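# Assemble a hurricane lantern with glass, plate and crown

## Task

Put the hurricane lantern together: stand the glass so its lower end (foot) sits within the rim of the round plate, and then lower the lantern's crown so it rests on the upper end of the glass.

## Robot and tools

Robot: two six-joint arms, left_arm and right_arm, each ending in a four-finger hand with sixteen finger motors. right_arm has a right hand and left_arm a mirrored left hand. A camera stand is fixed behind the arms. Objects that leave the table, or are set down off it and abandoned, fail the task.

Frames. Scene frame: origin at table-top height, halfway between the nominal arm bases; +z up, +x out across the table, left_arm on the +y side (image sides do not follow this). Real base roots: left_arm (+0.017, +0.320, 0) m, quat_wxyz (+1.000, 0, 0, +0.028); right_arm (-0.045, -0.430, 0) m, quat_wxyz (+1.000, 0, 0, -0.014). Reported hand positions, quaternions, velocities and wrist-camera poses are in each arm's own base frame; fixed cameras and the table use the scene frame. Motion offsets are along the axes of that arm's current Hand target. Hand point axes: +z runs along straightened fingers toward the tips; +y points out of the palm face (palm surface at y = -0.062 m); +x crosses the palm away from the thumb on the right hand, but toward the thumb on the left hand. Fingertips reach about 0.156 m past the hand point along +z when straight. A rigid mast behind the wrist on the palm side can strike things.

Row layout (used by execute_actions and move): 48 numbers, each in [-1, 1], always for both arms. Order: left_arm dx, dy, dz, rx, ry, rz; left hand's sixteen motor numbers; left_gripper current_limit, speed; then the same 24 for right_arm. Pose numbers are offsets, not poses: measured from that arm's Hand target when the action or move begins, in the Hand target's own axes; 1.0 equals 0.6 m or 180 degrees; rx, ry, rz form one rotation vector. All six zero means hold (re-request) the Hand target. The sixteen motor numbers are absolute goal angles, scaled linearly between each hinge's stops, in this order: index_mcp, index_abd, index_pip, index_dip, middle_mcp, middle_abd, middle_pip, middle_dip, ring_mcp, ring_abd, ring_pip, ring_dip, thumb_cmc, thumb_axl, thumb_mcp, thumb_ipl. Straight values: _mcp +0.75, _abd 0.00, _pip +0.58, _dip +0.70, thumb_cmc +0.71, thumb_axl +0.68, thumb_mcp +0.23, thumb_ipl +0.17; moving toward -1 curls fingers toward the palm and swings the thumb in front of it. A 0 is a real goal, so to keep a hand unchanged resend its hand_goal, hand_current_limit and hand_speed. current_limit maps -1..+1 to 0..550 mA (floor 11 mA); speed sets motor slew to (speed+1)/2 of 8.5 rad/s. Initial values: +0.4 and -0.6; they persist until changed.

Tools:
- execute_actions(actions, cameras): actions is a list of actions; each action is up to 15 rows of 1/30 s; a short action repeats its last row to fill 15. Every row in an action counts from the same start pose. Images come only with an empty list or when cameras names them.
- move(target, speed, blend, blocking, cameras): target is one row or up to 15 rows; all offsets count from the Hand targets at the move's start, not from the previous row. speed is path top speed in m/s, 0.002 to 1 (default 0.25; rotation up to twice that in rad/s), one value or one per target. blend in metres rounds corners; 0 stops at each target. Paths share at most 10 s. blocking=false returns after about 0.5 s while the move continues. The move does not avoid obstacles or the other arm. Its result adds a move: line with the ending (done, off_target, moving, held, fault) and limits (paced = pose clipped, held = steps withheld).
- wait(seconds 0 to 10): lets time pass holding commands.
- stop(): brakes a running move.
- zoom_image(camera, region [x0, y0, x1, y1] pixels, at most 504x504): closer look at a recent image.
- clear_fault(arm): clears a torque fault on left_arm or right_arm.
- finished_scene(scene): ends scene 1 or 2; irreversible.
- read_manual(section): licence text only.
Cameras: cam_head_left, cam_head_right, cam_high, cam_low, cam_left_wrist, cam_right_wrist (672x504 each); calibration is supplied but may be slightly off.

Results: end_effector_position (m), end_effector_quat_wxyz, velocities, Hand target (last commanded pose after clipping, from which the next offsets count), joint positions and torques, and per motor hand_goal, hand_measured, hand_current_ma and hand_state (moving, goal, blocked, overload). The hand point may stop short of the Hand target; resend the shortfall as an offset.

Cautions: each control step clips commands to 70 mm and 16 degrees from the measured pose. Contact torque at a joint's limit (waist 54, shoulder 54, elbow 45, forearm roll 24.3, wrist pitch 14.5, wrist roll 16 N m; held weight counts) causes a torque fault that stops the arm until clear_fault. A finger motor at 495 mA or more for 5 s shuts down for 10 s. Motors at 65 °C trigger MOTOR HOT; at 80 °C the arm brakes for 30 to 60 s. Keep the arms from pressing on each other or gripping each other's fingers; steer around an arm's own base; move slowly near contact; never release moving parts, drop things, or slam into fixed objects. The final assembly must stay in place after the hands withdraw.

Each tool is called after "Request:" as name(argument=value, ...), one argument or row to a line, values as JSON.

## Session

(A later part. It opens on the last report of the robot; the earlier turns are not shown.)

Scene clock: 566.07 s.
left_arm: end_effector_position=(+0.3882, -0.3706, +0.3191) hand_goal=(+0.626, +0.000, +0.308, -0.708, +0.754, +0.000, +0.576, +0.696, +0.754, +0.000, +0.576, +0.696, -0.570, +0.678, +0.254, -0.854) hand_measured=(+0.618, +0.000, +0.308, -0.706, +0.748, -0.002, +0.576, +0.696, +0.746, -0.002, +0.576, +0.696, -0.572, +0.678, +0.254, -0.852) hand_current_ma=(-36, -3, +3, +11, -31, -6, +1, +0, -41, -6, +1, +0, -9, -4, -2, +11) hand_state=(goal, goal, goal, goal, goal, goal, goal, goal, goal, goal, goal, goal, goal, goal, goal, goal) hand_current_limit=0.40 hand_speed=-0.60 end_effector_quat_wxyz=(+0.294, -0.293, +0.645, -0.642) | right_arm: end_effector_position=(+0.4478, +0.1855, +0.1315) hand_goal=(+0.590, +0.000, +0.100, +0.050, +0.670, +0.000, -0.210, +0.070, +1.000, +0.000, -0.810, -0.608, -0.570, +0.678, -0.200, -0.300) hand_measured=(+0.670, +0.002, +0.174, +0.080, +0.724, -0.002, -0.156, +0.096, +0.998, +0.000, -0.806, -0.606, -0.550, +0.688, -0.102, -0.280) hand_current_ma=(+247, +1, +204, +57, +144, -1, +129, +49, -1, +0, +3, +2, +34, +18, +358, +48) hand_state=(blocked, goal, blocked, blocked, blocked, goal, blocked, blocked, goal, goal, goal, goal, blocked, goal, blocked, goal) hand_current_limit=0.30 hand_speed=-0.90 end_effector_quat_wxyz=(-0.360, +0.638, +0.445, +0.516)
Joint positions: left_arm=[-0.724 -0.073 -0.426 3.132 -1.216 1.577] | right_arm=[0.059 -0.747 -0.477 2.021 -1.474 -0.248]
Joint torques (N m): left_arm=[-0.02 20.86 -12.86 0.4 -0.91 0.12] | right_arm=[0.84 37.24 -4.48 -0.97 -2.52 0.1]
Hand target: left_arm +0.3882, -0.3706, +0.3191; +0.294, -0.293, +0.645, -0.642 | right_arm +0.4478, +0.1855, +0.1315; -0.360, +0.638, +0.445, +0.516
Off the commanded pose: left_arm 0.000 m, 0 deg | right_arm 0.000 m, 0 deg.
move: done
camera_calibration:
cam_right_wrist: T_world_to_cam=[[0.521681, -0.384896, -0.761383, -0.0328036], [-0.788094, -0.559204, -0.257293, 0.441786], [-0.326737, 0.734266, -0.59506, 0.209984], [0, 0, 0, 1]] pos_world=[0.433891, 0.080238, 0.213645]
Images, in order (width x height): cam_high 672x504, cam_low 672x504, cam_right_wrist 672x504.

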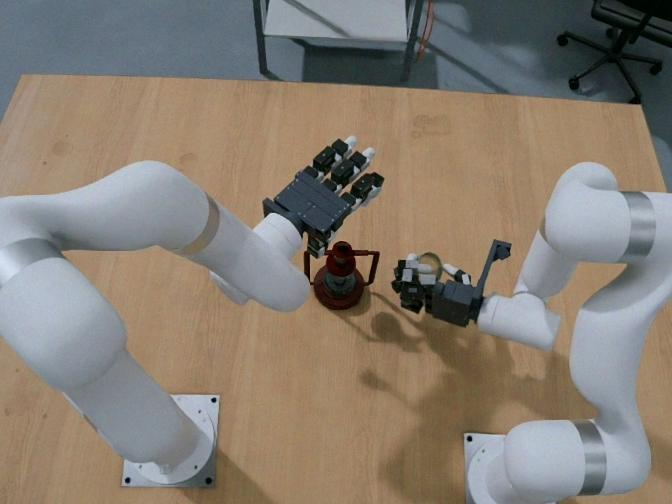

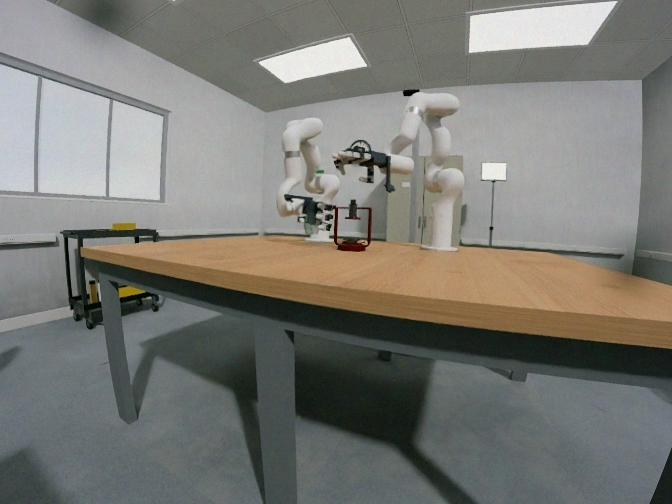

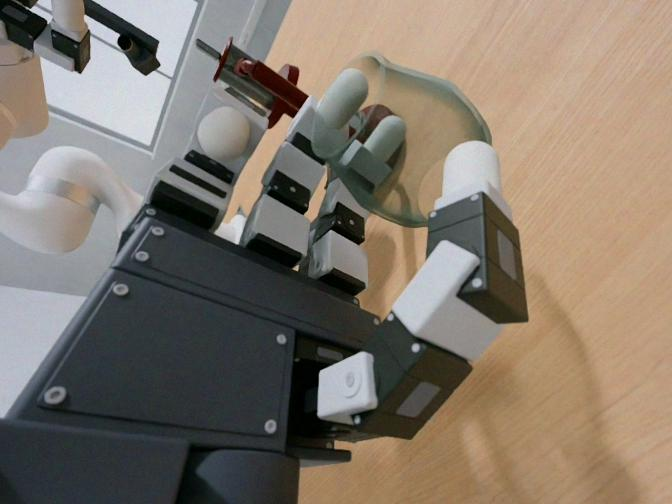

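Request:
move(
  target=[
    [0,0,0,0,0,0,0.626,0,0.308,-0.709,0.754,0,0.576,0.696,0.754,0,0.576,0.696,-0.571,0.678,0.253,-0.854,0.4,-0.6,-0.0122,-0.1788,-0.0573,0,0,0,0.589,0,0.1,0.05,0.67,0,-0.21,0.07,1.0,0,-0.81,-0.609,-0.571,0.678,-0.2,-0.3,0.3,-0.9],
    [0,0,0,0,0,0,0.626,0,0.308,-0.709,0.754,0,0.576,0.696,0.754,0,0.576,0.696,-0.571,0.678,0.253,-0.854,0.4,-0.6,0.054,-0.2757,0.2537,0,0,0,0.589,0,0.1,0.05,0.67,0,-0.21,0.07,1.0,0,-0.81,-0.609,-0.571,0.678,-0.2,-0.3,0.3,-0.9],
  ],
  speed=0.07,
  blend=[0.03,0],
  cameras=["all"],
)

Request:
zoom_image(
  camera="cam_low",
  region=[305, 185, 385, 265],
)

Request:
zoom_image(
  camera="cam_right_wrist",
  region=[280, 0, 530, 250],
)

Request:
zoom_image(
  camera="cam_high",
  region=[300, 230, 400, 330],
)

Request:
zoom_image(
  camera="cam_head_right",
  region=[300, 220, 400, 320],
)

Scene clock: 632.93 s.
left_arm: end_effector_position=(+0.3882, -0.3706, +0.3191) hand_goal=(+0.626, +0.000, +0.308, -0.708, +0.754, +0.000, +0.576, +0.696, +0.754, +0.000, +0.576, +0.696, -0.570, +0.678, +0.254, -0.854) hand_measured=(+0.618, +0.000, +0.308, -0.706, +0.748, -0.002, +0.576, +0.696, +0.746, -0.002, +0.576, +0.696, -0.572, +0.678, +0.254, -0.852) hand_current_ma=(-36, -3, +3, +11, -31, -6, +1, +0, -41, -6, +1, +0, -9, -4, -2, +11) hand_state=(goal, goal, goal, goal, goal, goal, goal, goal, goal, goal, goal, goal, goal, goal, goal, goal) hand_current_limit=0.40 hand_speed=-0.60 end_effector_quat_wxyz=(+0.294, -0.293, +0.645, -0.642) | right_arm: end_effector_position=(+0.3464, +0.3886, +0.1314) hand_goal=(+0.590, +0.000, +0.100, +0.050, +0.670, +0.000, -0.210, +0.070, +1.000, +0.000, -0.810, -0.608, -0.570, +0.678, -0.200, -0.300) hand_measured=(+0.670, +0.002, +0.174, +0.080, +0.724, -0.002, -0.156, +0.096, +0.998, +0.000, -0.806, -0.606, -0.550, +0.688, -0.102, -0.280) hand_current_ma=(+247, +1, +204, +57, +143, -1, +129, +49, -1, +0, +3, +2, +34, +18, +357, +48) hand_state=(blocked, goal, blocked, blocked, blocked, goal, blocked, blocked, goal, goal, goal, goal, blocked, goal, blocked, goal) hand_current_limit=0.30 hand_speed=-0.90 end_effector_quat_wxyz=(-0.360, +0.638, +0.445, +0.516)
Joint positions: left_arm=[-0.724 -0.073 -0.426 3.132 -1.216 1.577] | right_arm=[0.85 -0.747 -0.472 2.782 -1.617 -0.098]
Joint torques (N m): left_arm=[-0.21 20.04 -12.96 0.23 -1.02 0.05] | right_arm=[1.91 34.35 -5.64 0.5 -2.67 0.02]
Hand target: left_arm +0.3882, -0.3706, +0.3191; +0.294, -0.293, +0.645, -0.642 | right_arm +0.3464, +0.3887, +0.1314; -0.360, +0.638, +0.445, +0.516
Off the commanded pose: left_arm 0.000 m, 0 deg | right_arm 0.000 m, 0 deg.
move: done
camera_calibration:
cam_left_wrist: T_world_to_cam=[[0.493955, 0.573133, 0.653856, -0.218285], [-0.853481, 0.175973, 0.490514, 0.190873], [0.166069, -0.800345, 0.57608, -0.424335], [0, 0, 0, 1]] pos_world=[0.341199, -0.248097, 0.293553]
cam_right_wrist: T_world_to_cam=[[0.521681, -0.384896, -0.761383, 0.0982295], [-0.788094, -0.559204, -0.257293, 0.475477], [-0.326737, 0.734266, -0.59506, 0.0275905], [0, 0, 0, 1]] pos_world=[0.332491, 0.283438, 0.213545]

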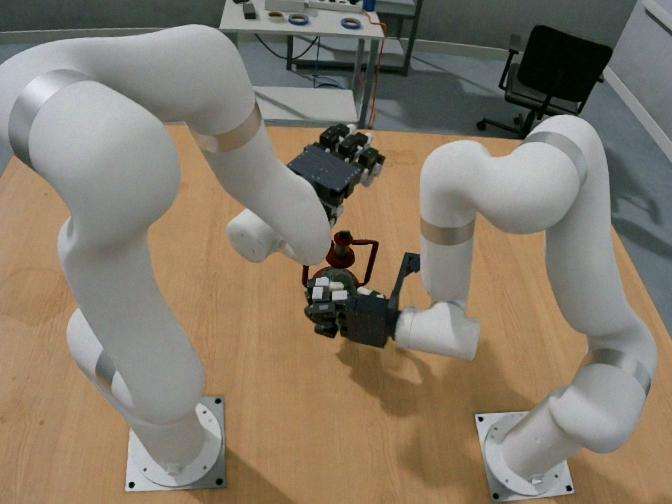

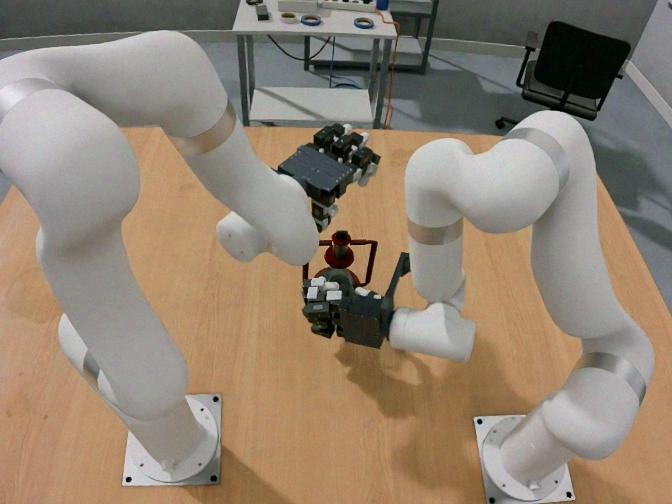

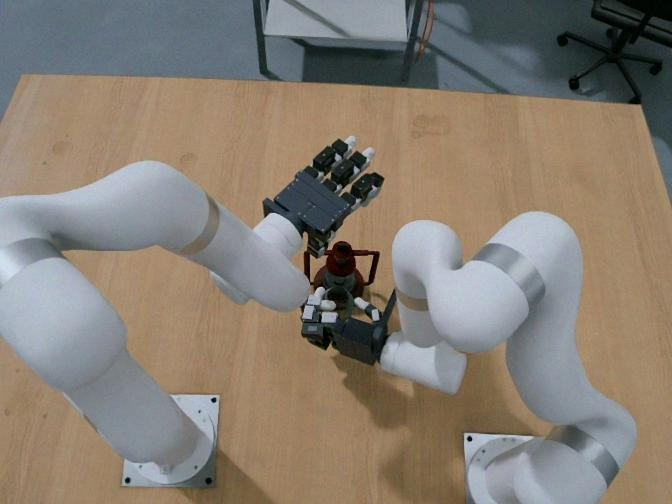

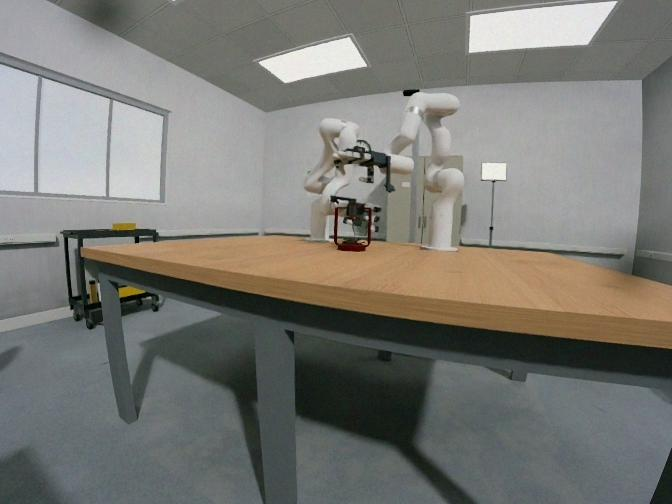

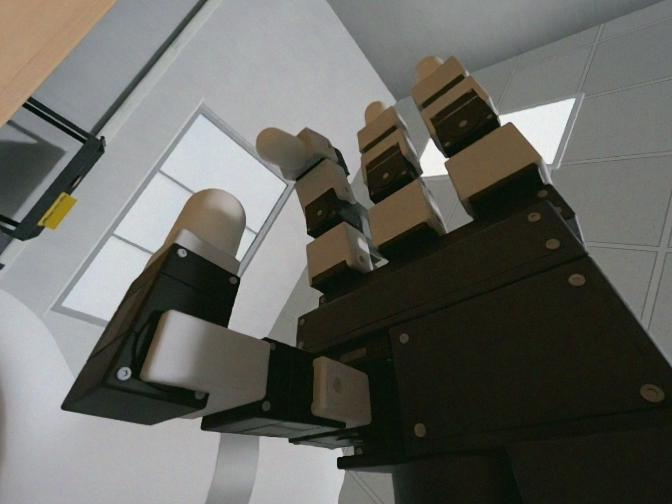

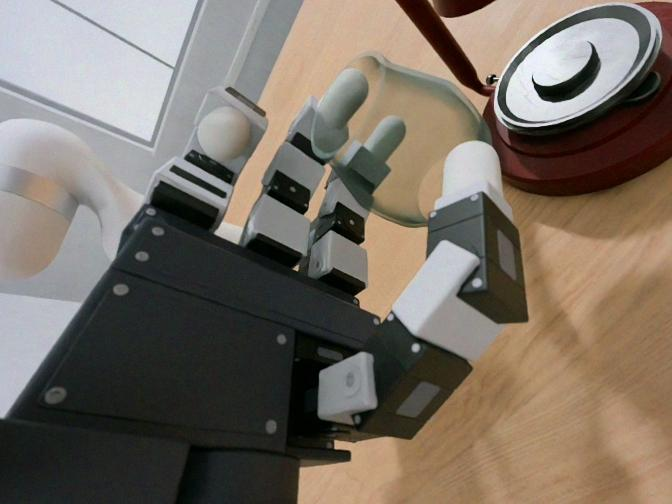

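Scaled by 6.300.

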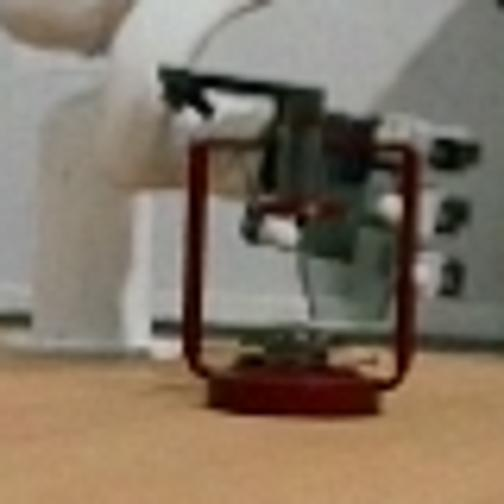

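Scaled by 2.016.

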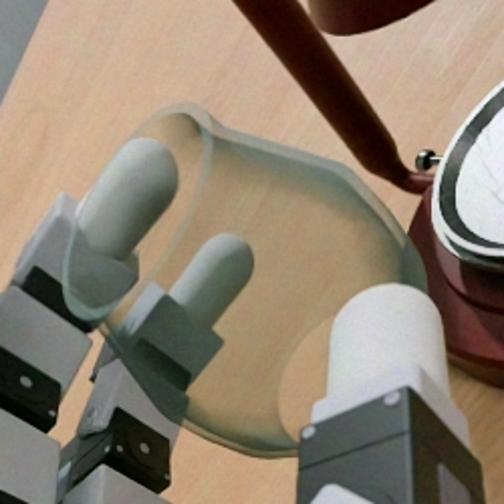

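Scaled by 5.040.

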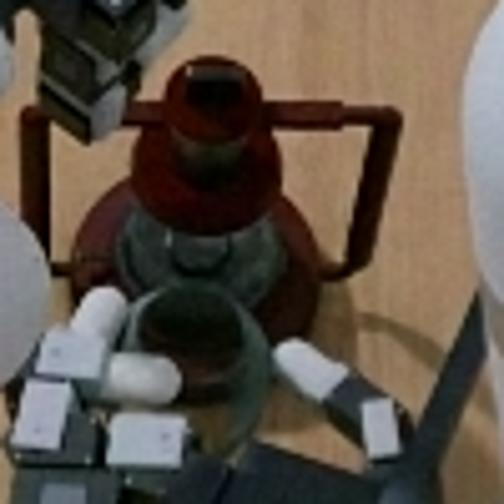

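Scaled by 5.040.

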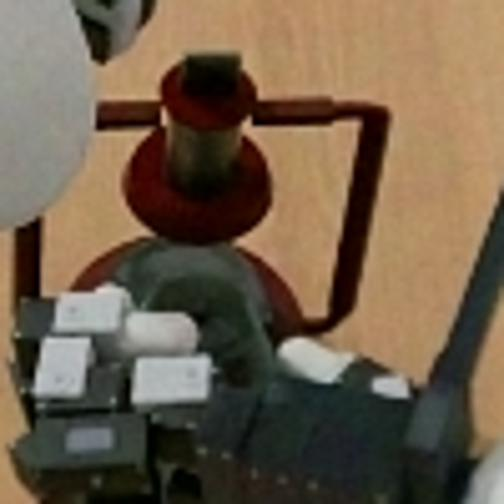

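Request:
zoom_image(
  camera="cam_right_wrist",
  region=[472, 0, 672, 200],
)

Scaled by 2.520.

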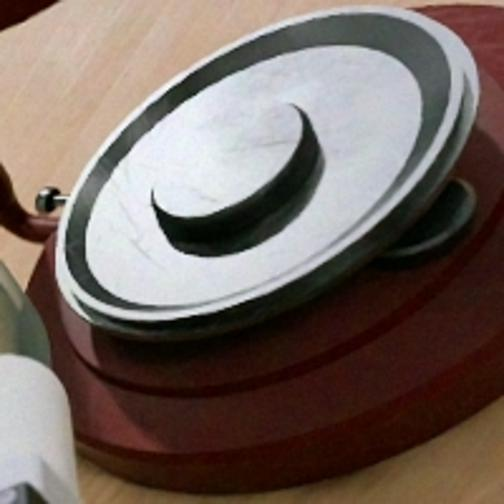

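Request:
zoom_image(
  camera="cam_low",
  region=[332, 200, 382, 250],
)

Request:
zoom_image(
  camera="cam_high",
  region=[310, 270, 370, 330],
)

Request:
zoom_image(
  camera="cam_head_right",
  region=[310, 250, 370, 310],
)

Request:
zoom_image(
  camera="cam_head_left",
  region=[310, 250, 370, 310],
)

Scaled by 10.080.

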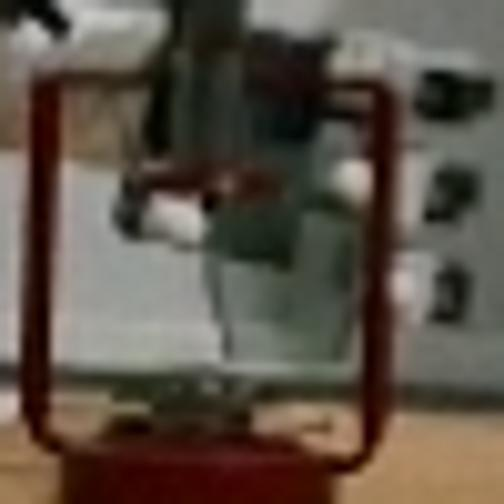

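Scaled by 8.400.

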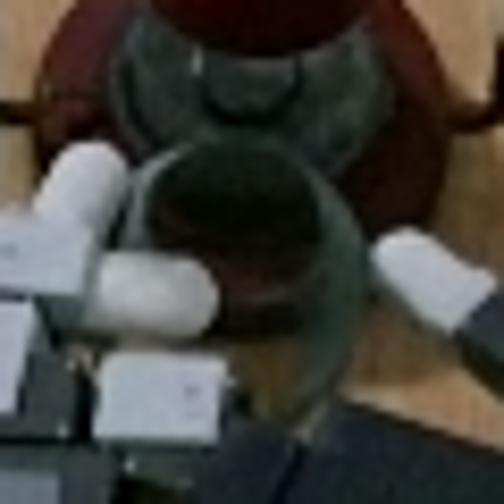

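Scaled by 8.400.

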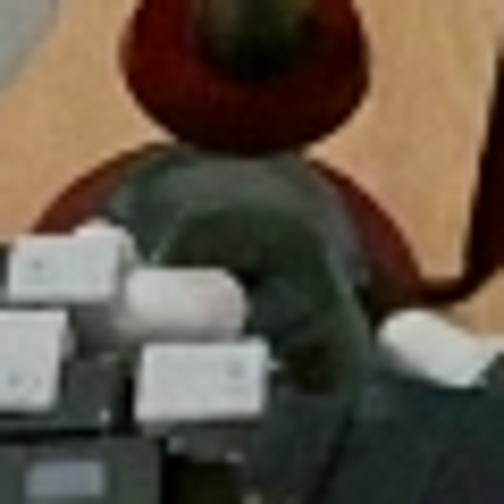

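Scaled by 8.400.

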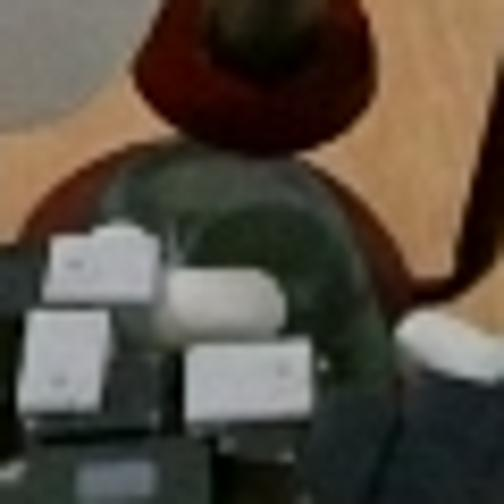

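Request:
move(
  target=[0,0.1235,0,0,0,0,0.626,0,0.308,-0.709,0.754,0,0.576,0.696,0.754,0,0.576,0.696,-0.571,0.678,0.253,-0.854,0.4,-0.85,0,0,0,0,0,0,0.589,0,0.1,0.05,0.67,0,-0.21,0.07,1.0,0,-0.81,-0.609,-0.571,0.678,-0.2,-0.3,0.3,-0.9],
  speed=0.08,
  cameras=["cam_high","cam_low","cam_head_left","cam_left_wrist"],
)

Request:
zoom_image(
  camera="cam_low",
  region=[322, 180, 382, 240],
)

Request:
zoom_image(
  camera="cam_high",
  region=[300, 200, 380, 280],
)

Request:
zoom_image(
  camera="cam_head_left",
  region=[300, 180, 400, 280],
)

Scene clock: 715.23 s.
left_arm: end_effector_position=(+0.3881, -0.3704, +0.2451) hand_goal=(+0.626, +0.000, +0.308, -0.708, +0.754, +0.000, +0.576, +0.696, +0.754, +0.000, +0.576, +0.696, -0.570, +0.678, +0.254, -0.854) hand_measured=(+0.618, +0.000, +0.308, -0.706, +0.748, -0.002, +0.576, +0.696, +0.746, -0.002, +0.576, +0.696, -0.572, +0.678, +0.254, -0.852) hand_current_ma=(-37, -3, +3, +11, -33, -6, +0, +0, -43, -6, +0, +0, -9, -4, -2, +11) hand_state=(goal, goal, goal, goal, goal, goal, goal, goal, goal, goal, goal, goal, goal, goal, goal, goal) hand_current_limit=0.40 hand_speed=-0.85 end_effector_quat_wxyz=(+0.294, -0.293, +0.645, -0.642) | right_arm: end_effector_position=(+0.3464, +0.3887, +0.1314) hand_goal=(+0.590, +0.000, +0.100, +0.050, +0.670, +0.000, -0.210, +0.070, +1.000, +0.000, -0.810, -0.608, -0.570, +0.678, -0.200, -0.300) hand_measured=(+0.670, +0.002, +0.174, +0.080, +0.724, -0.002, -0.156, +0.096, +0.998, +0.000, -0.806, -0.606, -0.550, +0.688, -0.102, -0.280) hand_current_ma=(+247, +1, +204, +57, +143, -1, +129, +49, -1, +0, +3, +2, +34, +18, +357, +48) hand_state=(blocked, goal, blocked, blocked, blocked, goal, blocked, blocked, goal, goal, goal, goal, blocked, goal, blocked, goal) hand_current_limit=0.30 hand_speed=-0.90 end_effector_quat_wxyz=(-0.360, +0.638, +0.445, +0.516)
Joint positions: left_arm=[-0.724 -0.304 -0.423 3.133 -1.449 1.574] | right_arm=[0.85 -0.747 -0.472 2.782 -1.617 -0.098]
Joint torques (N m): left_arm=[0.65 22.98 -10.1 1.02 -1.44 -0.22] | right_arm=[1.7 33.42 -6.74 0.64 -2.64 -0.07]
Hand target: left_arm +0.3881, -0.3704, +0.2450; +0.294, -0.293, +0.645, -0.642 | right_arm +0.3464, +0.3887, +0.1314; -0.360, +0.638, +0.445, +0.516
Off the commanded pose: left_arm 0.000 m, 0 deg | right_arm 0.000 m, 0 deg.
move: done
camera_calibration:
cam_left_wrist: T_world_to_cam=[[0.494004, 0.573123, 0.653827, -0.170035], [-0.853453, 0.176006, 0.490551, 0.227024], [0.166069, -0.800345, 0.576081, -0.381449], [0, 0, 0, 1]] pos_world=[0.341099, -0.247797, 0.219552]
Images, in order (width x height): cam_head_left 672x504, cam_high 672x504, cam_low 672x504, cam_left_wrist 672x504.

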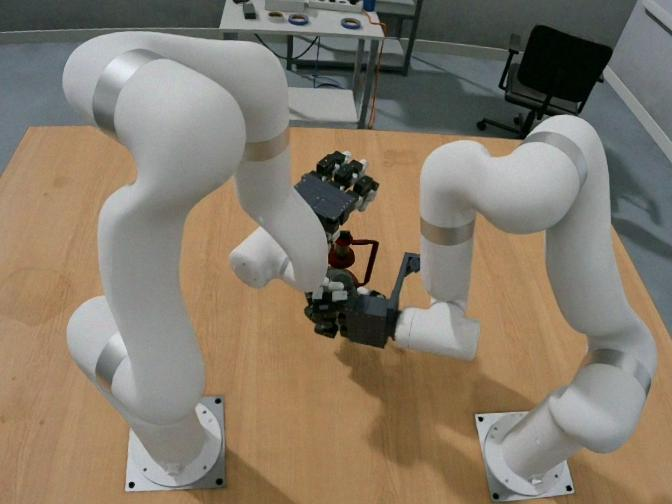

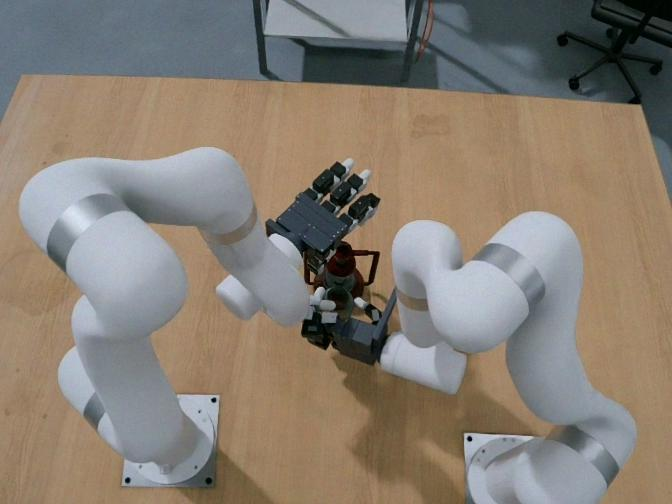

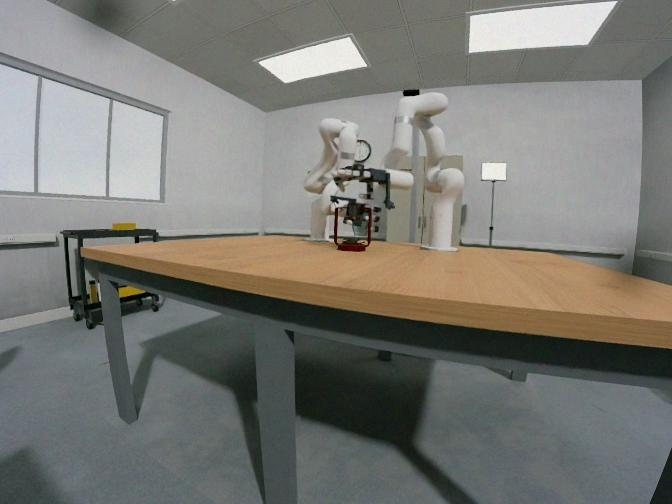

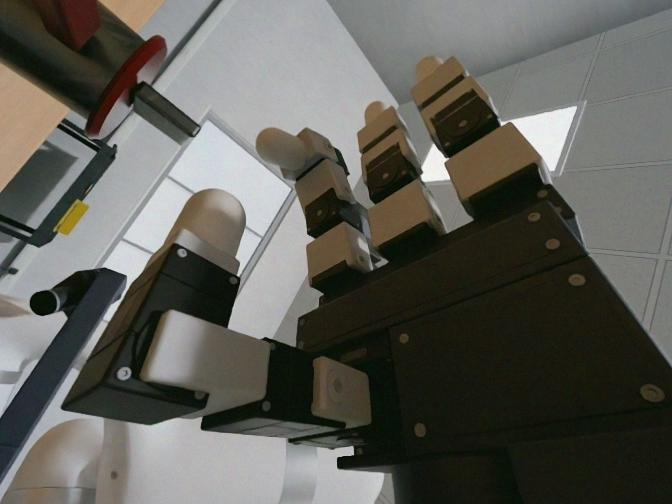

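Scaled by 8.400.

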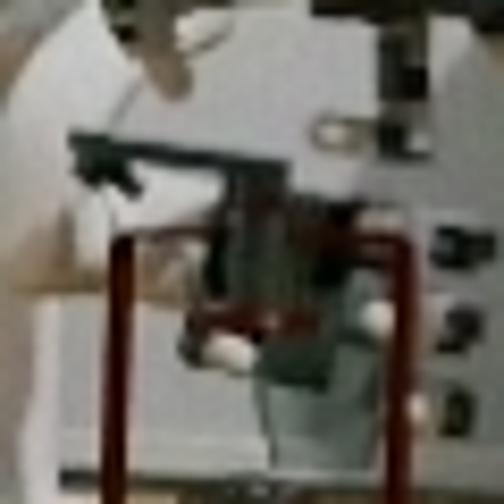

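Scaled by 6.300.

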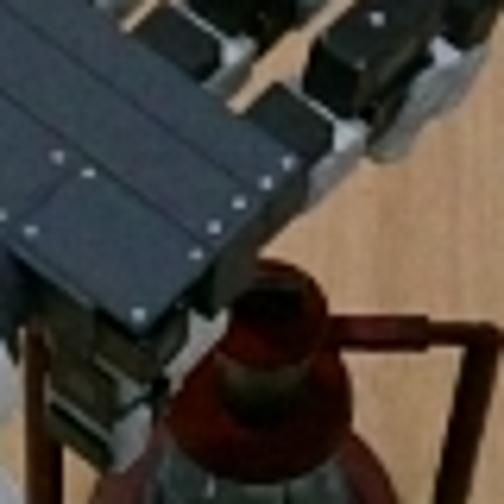

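Scaled by 5.040.

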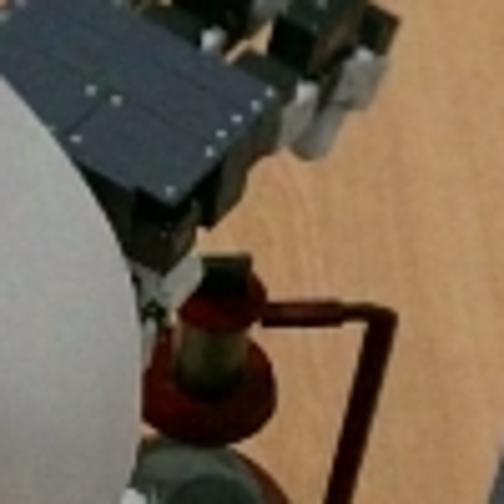

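Request:
zoom_image(
  camera="cam_left_wrist",
  region=[0, 0, 240, 180],
)

Scaled by 2.100.

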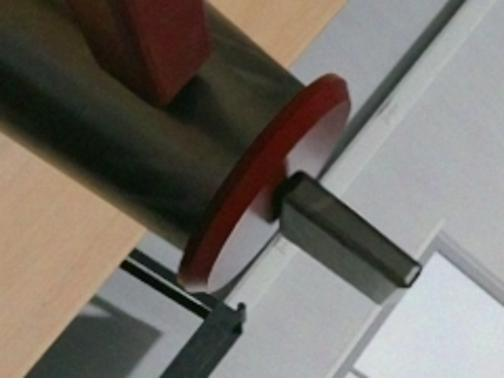

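Request:
move(
  target=[0,0.0875,0,0,0,0,0.626,0,0.308,-0.709,0.754,0,0.576,0.696,0.754,0,0.576,0.696,-0.571,0.678,0.253,-0.854,0.4,-0.85,0,0,0,0,0,0,0.589,0,0.1,0.05,0.67,0,-0.21,0.07,1.0,0,-0.81,-0.609,-0.571,0.678,-0.2,-0.3,0.3,-0.9],
  speed=0.04,
  cameras=["cam_high","cam_low","cam_head_right","cam_left_wrist"],
)

Request:
zoom_image(
  camera="cam_left_wrist",
  region=[0, 0, 300, 300],
)

Request:
zoom_image(
  camera="cam_low",
  region=[322, 180, 382, 240],
)

Request:
zoom_image(
  camera="cam_head_right",
  region=[300, 200, 380, 280],
)

Request:
zoom_image(
  camera="cam_high",
  region=[300, 220, 380, 300],
)

Scene clock: 734.70 s.
left_arm: end_effector_position=(+0.3881, -0.3702, +0.1926) hand_goal=(+0.626, +0.000, +0.308, -0.708, +0.754, +0.000, +0.576, +0.696, +0.754, +0.000, +0.576, +0.696, -0.570, +0.678, +0.254, -0.854) hand_measured=(+0.618, +0.000, +0.308, -0.706, +0.748, -0.002, +0.576, +0.696, +0.746, -0.002, +0.576, +0.696, -0.572, +0.678, +0.254, -0.852) hand_current_ma=(-37, -3, +3, +11, -33, -6, +0, +0, -43, -6, +0, +0, -9, -4, -2, +11) hand_state=(goal, goal, goal, goal, goal, goal, goal, goal, goal, goal, goal, goal, goal, goal, goal, goal) hand_current_limit=0.40 hand_speed=-0.85 end_effector_quat_wxyz=(+0.294, -0.293, +0.645, -0.642) | right_arm: end_effector_position=(+0.3464, +0.3887, +0.1314) hand_goal=(+0.590, +0.000, +0.100, +0.050, +0.670, +0.000, -0.210, +0.070, +1.000, +0.000, -0.810, -0.608, -0.570, +0.678, -0.200, -0.300) hand_measured=(+0.670, +0.002, +0.174, +0.080, +0.724, -0.002, -0.156, +0.096, +0.998, +0.000, -0.806, -0.606, -0.550, +0.688, -0.102, -0.280) hand_current_ma=(+247, +1, +204, +57, +143, -1, +129, +49, -1, +0, +3, +2, +34, +18, +358, +48) hand_state=(blocked, goal, blocked, blocked, blocked, goal, blocked, blocked, goal, goal, goal, goal, blocked, goal, blocked, goal) hand_current_limit=0.30 hand_speed=-0.90 end_effector_quat_wxyz=(-0.360, +0.638, +0.445, +0.516)
Joint positions: left_arm=[-0.723 -0.483 -0.448 3.133 -1.603 1.573] | right_arm=[0.85 -0.747 -0.472 2.782 -1.617 -0.098]
Joint torques (N m): left_arm=[1.28 25.26 -8.41 1.31 -1.33 -0.12] | right_arm=[0.92 33.89 -6.52 0.86 -2.63 -0.03]
Hand target: left_arm +0.3881, -0.3702, +0.1925; +0.294, -0.293, +0.645, -0.642 | right_arm +0.3464, +0.3887, +0.1314; -0.360, +0.638, +0.445, +0.516
Off the commanded pose: left_arm 0.000 m, 0 deg | right_arm 0.000 m, 0 deg.
move: done
camera_calibration:
cam_left_wrist: T_world_to_cam=[[0.494004, 0.573123, 0.653827, -0.135824], [-0.853453, 0.176006, 0.490551, 0.252742], [0.166069, -0.800345, 0.576081, -0.351045], [0, 0, 0, 1]] pos_world=[0.341099, -0.247597, 0.167052]
Images, in order (width x height): cam_head_right 672x504, cam_high 672x504, cam_low 672x504, cam_left_wrist 672x504.

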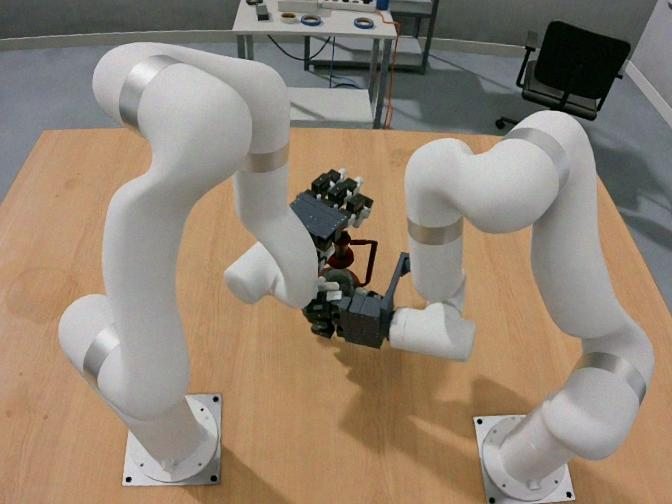

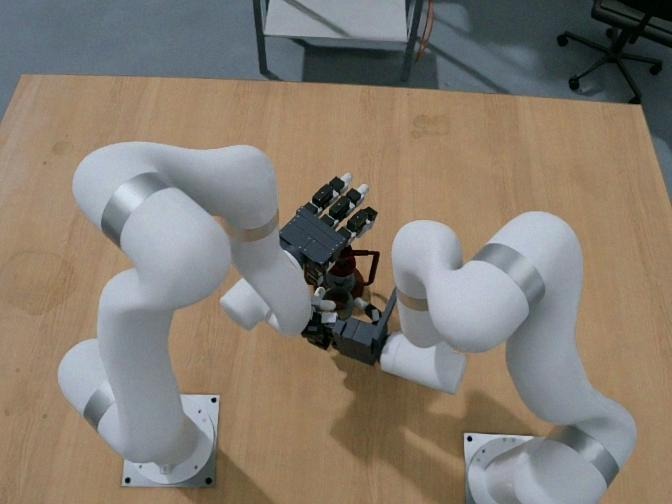

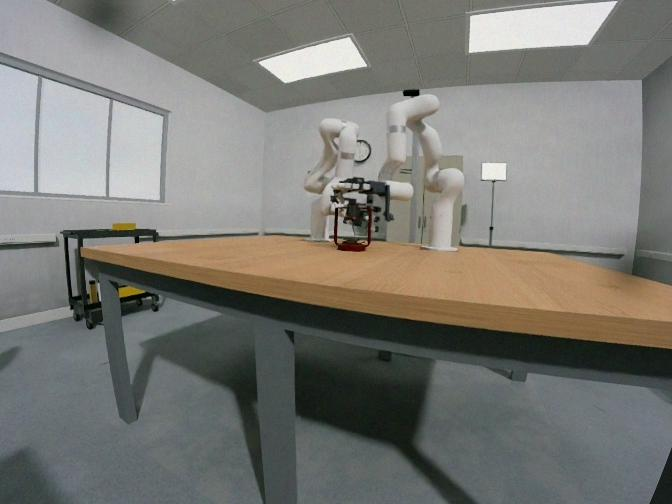

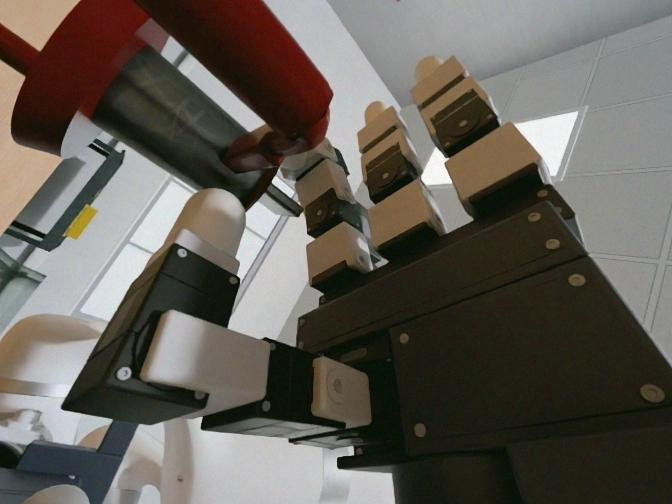

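Scaled by 1.680.

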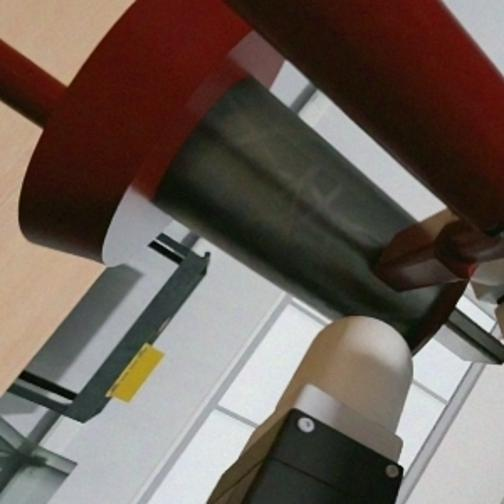

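Scaled by 8.400.

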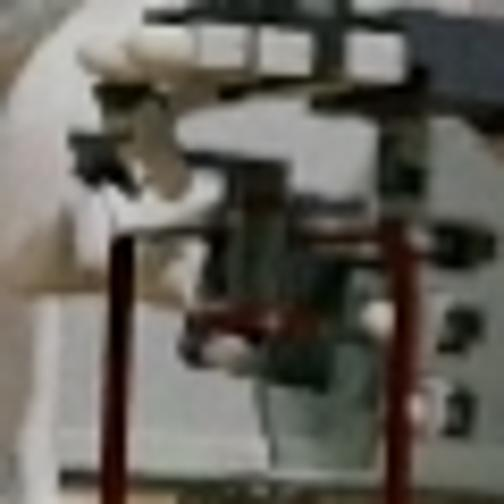

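Scaled by 6.300.

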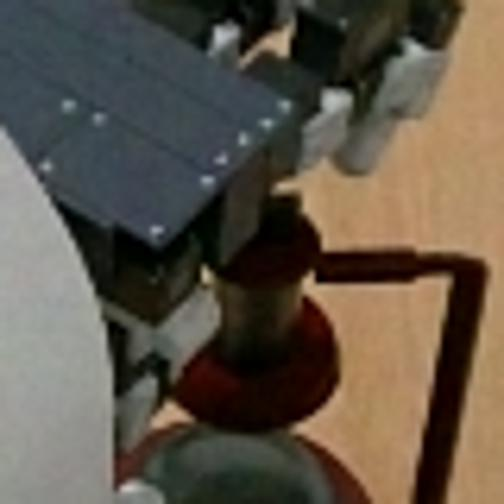

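Scaled by 6.300.

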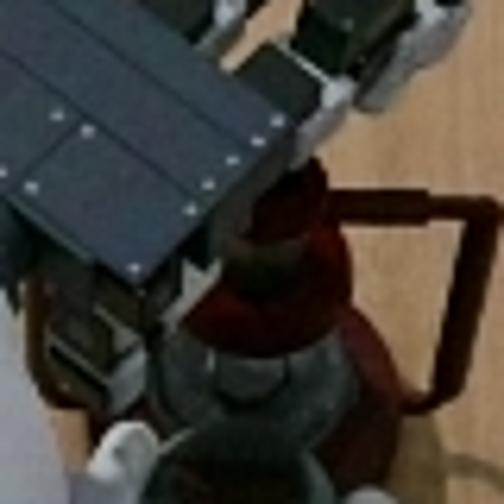

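Request:
move(
  target=[0,0,0,0,0,0,0.347,0,0.308,-0.709,0.754,0,0.576,0.696,0.754,0,0.576,0.696,-0.571,0.678,0.124,-0.73,0.4,-0.85,0,0,0,0,0,0,0.589,0,0.1,0.05,0.67,0,-0.21,0.07,1.0,0,-0.81,-0.609,-0.571,0.678,-0.2,-0.3,0.3,-0.9],
  speed=0.04,
  cameras=["cam_left_wrist","cam_low"],
)

Request:
zoom_image(
  camera="cam_left_wrist",
  region=[100, 0, 400, 300],
)

Request:
zoom_image(
  camera="cam_low",
  region=[332, 190, 372, 230],
)

Scene clock: 741.03 s.
left_arm: end_effector_position=(+0.3881, -0.3702, +0.1925) hand_goal=(+0.348, +0.000, +0.308, -0.708, +0.754, +0.000, +0.576, +0.696, +0.754, +0.000, +0.576, +0.696, -0.570, +0.678, +0.124, -0.730) hand_measured=(+0.366, +0.000, +0.316, -0.704, +0.748, -0.002, +0.576, +0.696, +0.746, -0.002, +0.576, +0.696, -0.572, +0.678, +0.144, -0.740) hand_current_ma=(+87, -3, +35, +19, -33, -6, +0, +0, -43, -6, +0, +0, -9, -4, +122, -64) hand_state=(goal, goal, goal, goal, goal, goal, goal, goal, goal, goal, goal, goal, goal, goal, goal, goal) hand_current_limit=0.40 hand_speed=-0.85 end_effector_quat_wxyz=(+0.294, -0.293, +0.645, -0.642) | right_arm: end_effector_position=(+0.3464, +0.3887, +0.1314) hand_goal=(+0.590, +0.000, +0.100, +0.050, +0.670, +0.000, -0.210, +0.070, +1.000, +0.000, -0.810, -0.608, -0.570, +0.678, -0.200, -0.300) hand_measured=(+0.670, +0.002, +0.174, +0.080, +0.724, -0.002, -0.156, +0.096, +0.998, +0.000, -0.806, -0.606, -0.550, +0.688, -0.102, -0.280) hand_current_ma=(+247, +1, +204, +57, +143, -1, +129, +49, -1, +0, +3, +2, +34, +18, +358, +48) hand_state=(blocked, goal, blocked, blocked, blocked, goal, blocked, blocked, goal, goal, goal, goal, blocked, goal, blocked, goal) hand_current_limit=0.30 hand_speed=-0.90 end_effector_quat_wxyz=(-0.360, +0.638, +0.445, +0.516)
Joint positions: left_arm=[-0.723 -0.483 -0.448 3.133 -1.603 1.573] | right_arm=[0.85 -0.747 -0.472 2.782 -1.617 -0.098]
Joint torques (N m): left_arm=[1.37 25.98 -8.39 0.75 -1.38 -0.1] | right_arm=[0.88 34.84 -5.91 0.3 -2.68 -0.26]
Hand target: left_arm +0.3881, -0.3702, +0.1925; +0.294, -0.293, +0.645, -0.642 | right_arm +0.3464, +0.3887, +0.1314; -0.360, +0.638, +0.445, +0.516
Off the commanded pose: left_arm 0.000 m, 0 deg | right_arm 0.000 m, 0 deg.
move: done
camera_calibration:
cam_left_wrist: T_world_to_cam=[[0.494004, 0.573123, 0.653827, -0.135759], [-0.853453, 0.176006, 0.490551, 0.252791], [0.166069, -0.800345, 0.576081, -0.350987], [0, 0, 0, 1]] pos_world=[0.341099, -0.247597, 0.166952]
Images, in order (width x height): cam_low 672x504, cam_left_wrist 672x504.

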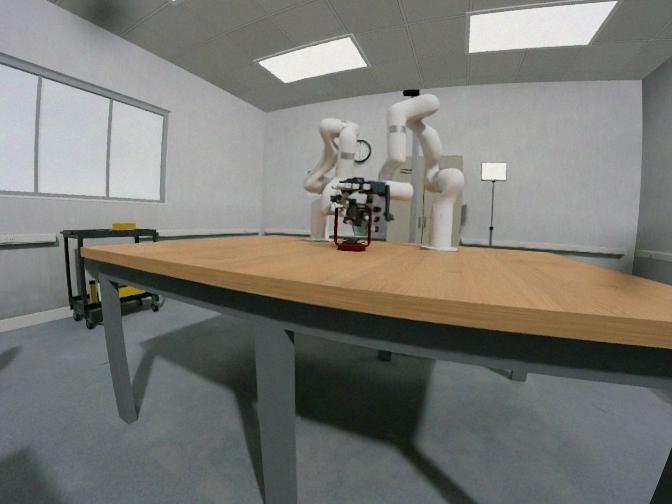

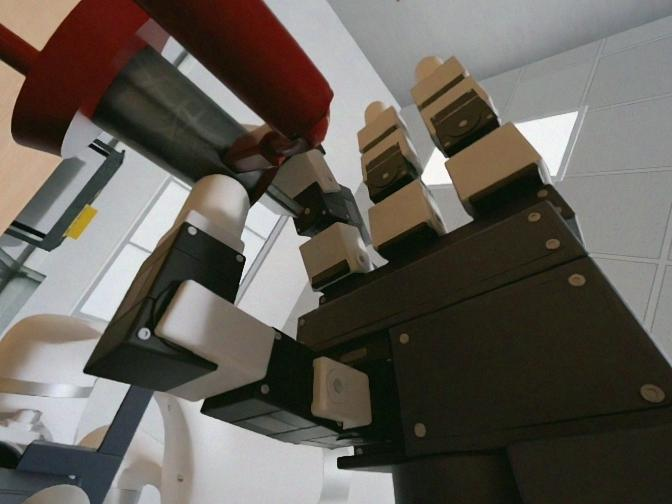

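Scaled by 1.680.

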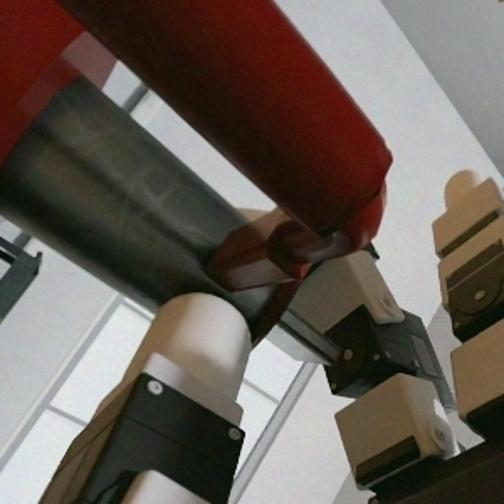

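Scaled by 12.600.

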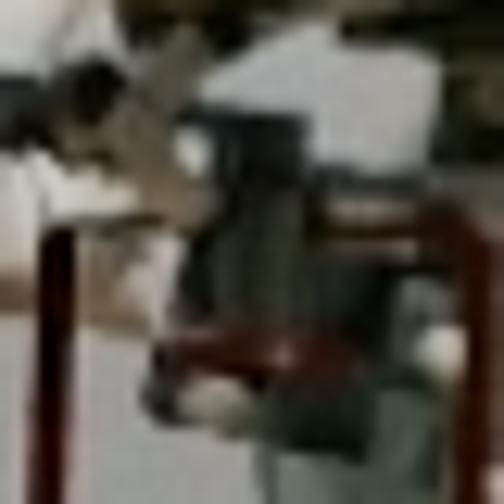

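Request:
move(
  target=[0,0,0,0,0,0,0.22,0,0.29,-0.73,0.754,0,0.576,0.696,0.754,0,0.576,0.696,-0.571,0.678,0.0,-0.76,0.5,-0.85,0,0,0,0,0,0,0.589,0,0.1,0.05,0.67,0,-0.21,0.07,1.0,0,-0.81,-0.609,-0.571,0.678,-0.2,-0.3,0.3,-0.9],
  speed=0.04,
  cameras=["cam_left_wrist","cam_head_right","cam_low"],
)

Request:
zoom_image(
  camera="cam_left_wrist",
  region=[100, 0, 400, 300],
)

Request:
zoom_image(
  camera="cam_head_right",
  region=[310, 210, 370, 270],
)

Scene clock: 747.97 s.
left_arm: end_effector_position=(+0.3881, -0.3702, +0.1925) hand_goal=(+0.220, +0.000, +0.290, -0.730, +0.754, +0.000, +0.576, +0.696, +0.754, +0.000, +0.576, +0.696, -0.570, +0.678, +0.000, -0.760) hand_measured=(+0.322, +0.002, +0.326, -0.702, +0.748, -0.002, +0.576, +0.696, +0.746, -0.002, +0.576, +0.696, -0.572, +0.678, +0.140, -0.744) hand_current_ma=(+413, +7, +177, +133, -33, -6, +0, +0, -43, -6, +0, +0, -9, -4, +413, +99) hand_state=(blocked, goal, blocked, blocked, goal, goal, goal, goal, goal, goal, goal, goal, goal, goal, blocked, goal) hand_current_limit=0.50 hand_speed=-0.85 end_effector_quat_wxyz=(+0.294, -0.293, +0.645, -0.642) | right_arm: end_effector_position=(+0.3464, +0.3887, +0.1314) hand_goal=(+0.590, +0.000, +0.100, +0.050, +0.670, +0.000, -0.210, +0.070, +1.000, +0.000, -0.810, -0.608, -0.570, +0.678, -0.200, -0.300) hand_measured=(+0.670, +0.002, +0.174, +0.080, +0.724, -0.002, -0.156, +0.096, +0.998, +0.000, -0.806, -0.606, -0.550, +0.688, -0.102, -0.280) hand_current_ma=(+247, +1, +204, +57, +143, -1, +129, +49, -1, +0, +3, +2, +34, +18, +357, +48) hand_state=(blocked, goal, blocked, blocked, blocked, goal, blocked, blocked, goal, goal, goal, goal, blocked, goal, blocked, goal) hand_current_limit=0.30 hand_speed=-0.90 end_effector_quat_wxyz=(-0.360, +0.638, +0.445, +0.516)
Joint positions: left_arm=[-0.723 -0.483 -0.448 3.133 -1.603 1.573] | right_arm=[0.85 -0.747 -0.472 2.782 -1.617 -0.098]
Joint torques (N m): left_arm=[1.09 29.31 -8.19 0.46 -1.99 -0.09] | right_arm=[-0.23 35.04 -6.14 0.26 -2.61 -0.2]
Hand target: left_arm +0.3881, -0.3702, +0.1925; +0.294, -0.293, +0.645, -0.642 | right_arm +0.3464, +0.3887, +0.1314; -0.360, +0.638, +0.445, +0.516
Off the commanded pose: left_arm 0.000 m, 0 deg | right_arm 0.000 m, 0 deg.
move: done
camera_calibration:
cam_left_wrist: T_world_to_cam=[[0.494014, 0.573109, 0.653832, -0.135766], [-0.853426, 0.175903, 0.490635, 0.252743], [0.166176, -0.800378, 0.576004, -0.351019], [0, 0, 0, 1]] pos_world=[0.341099, -0.247597, 0.166952]
Images, in order (width x height): cam_head_right 672x504, cam_low 672x504, cam_left_wrist 672x504.

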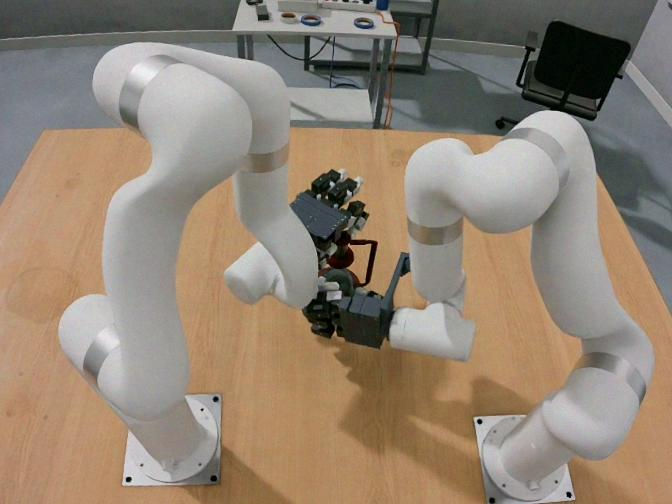

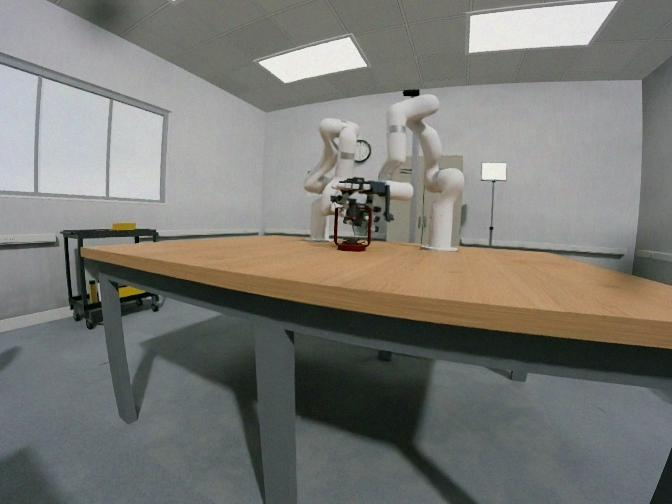

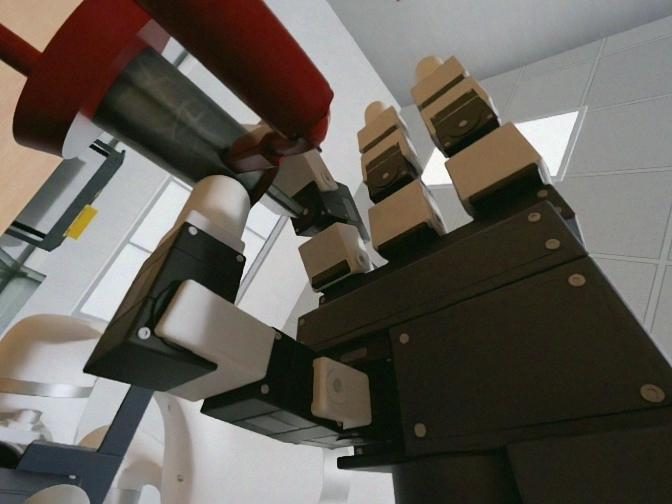

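Scaled by 1.680.

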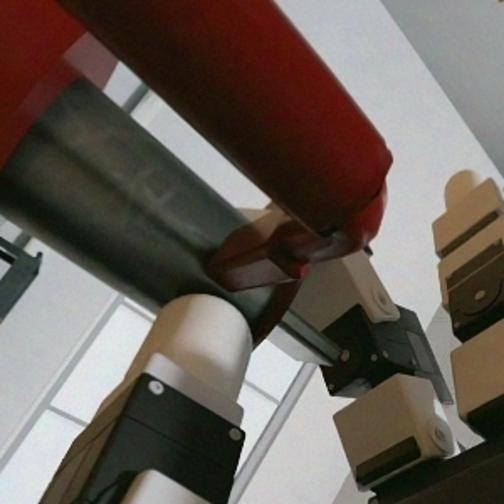

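Scaled by 8.400.

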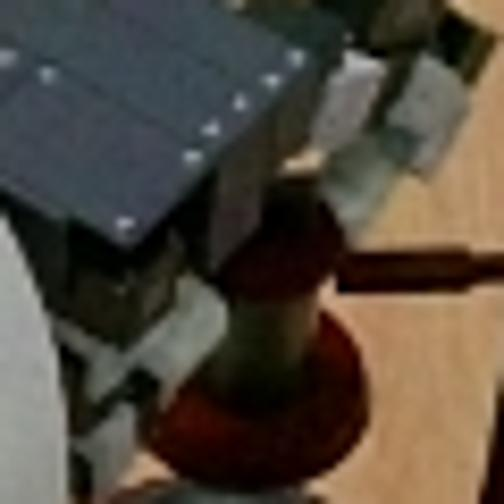

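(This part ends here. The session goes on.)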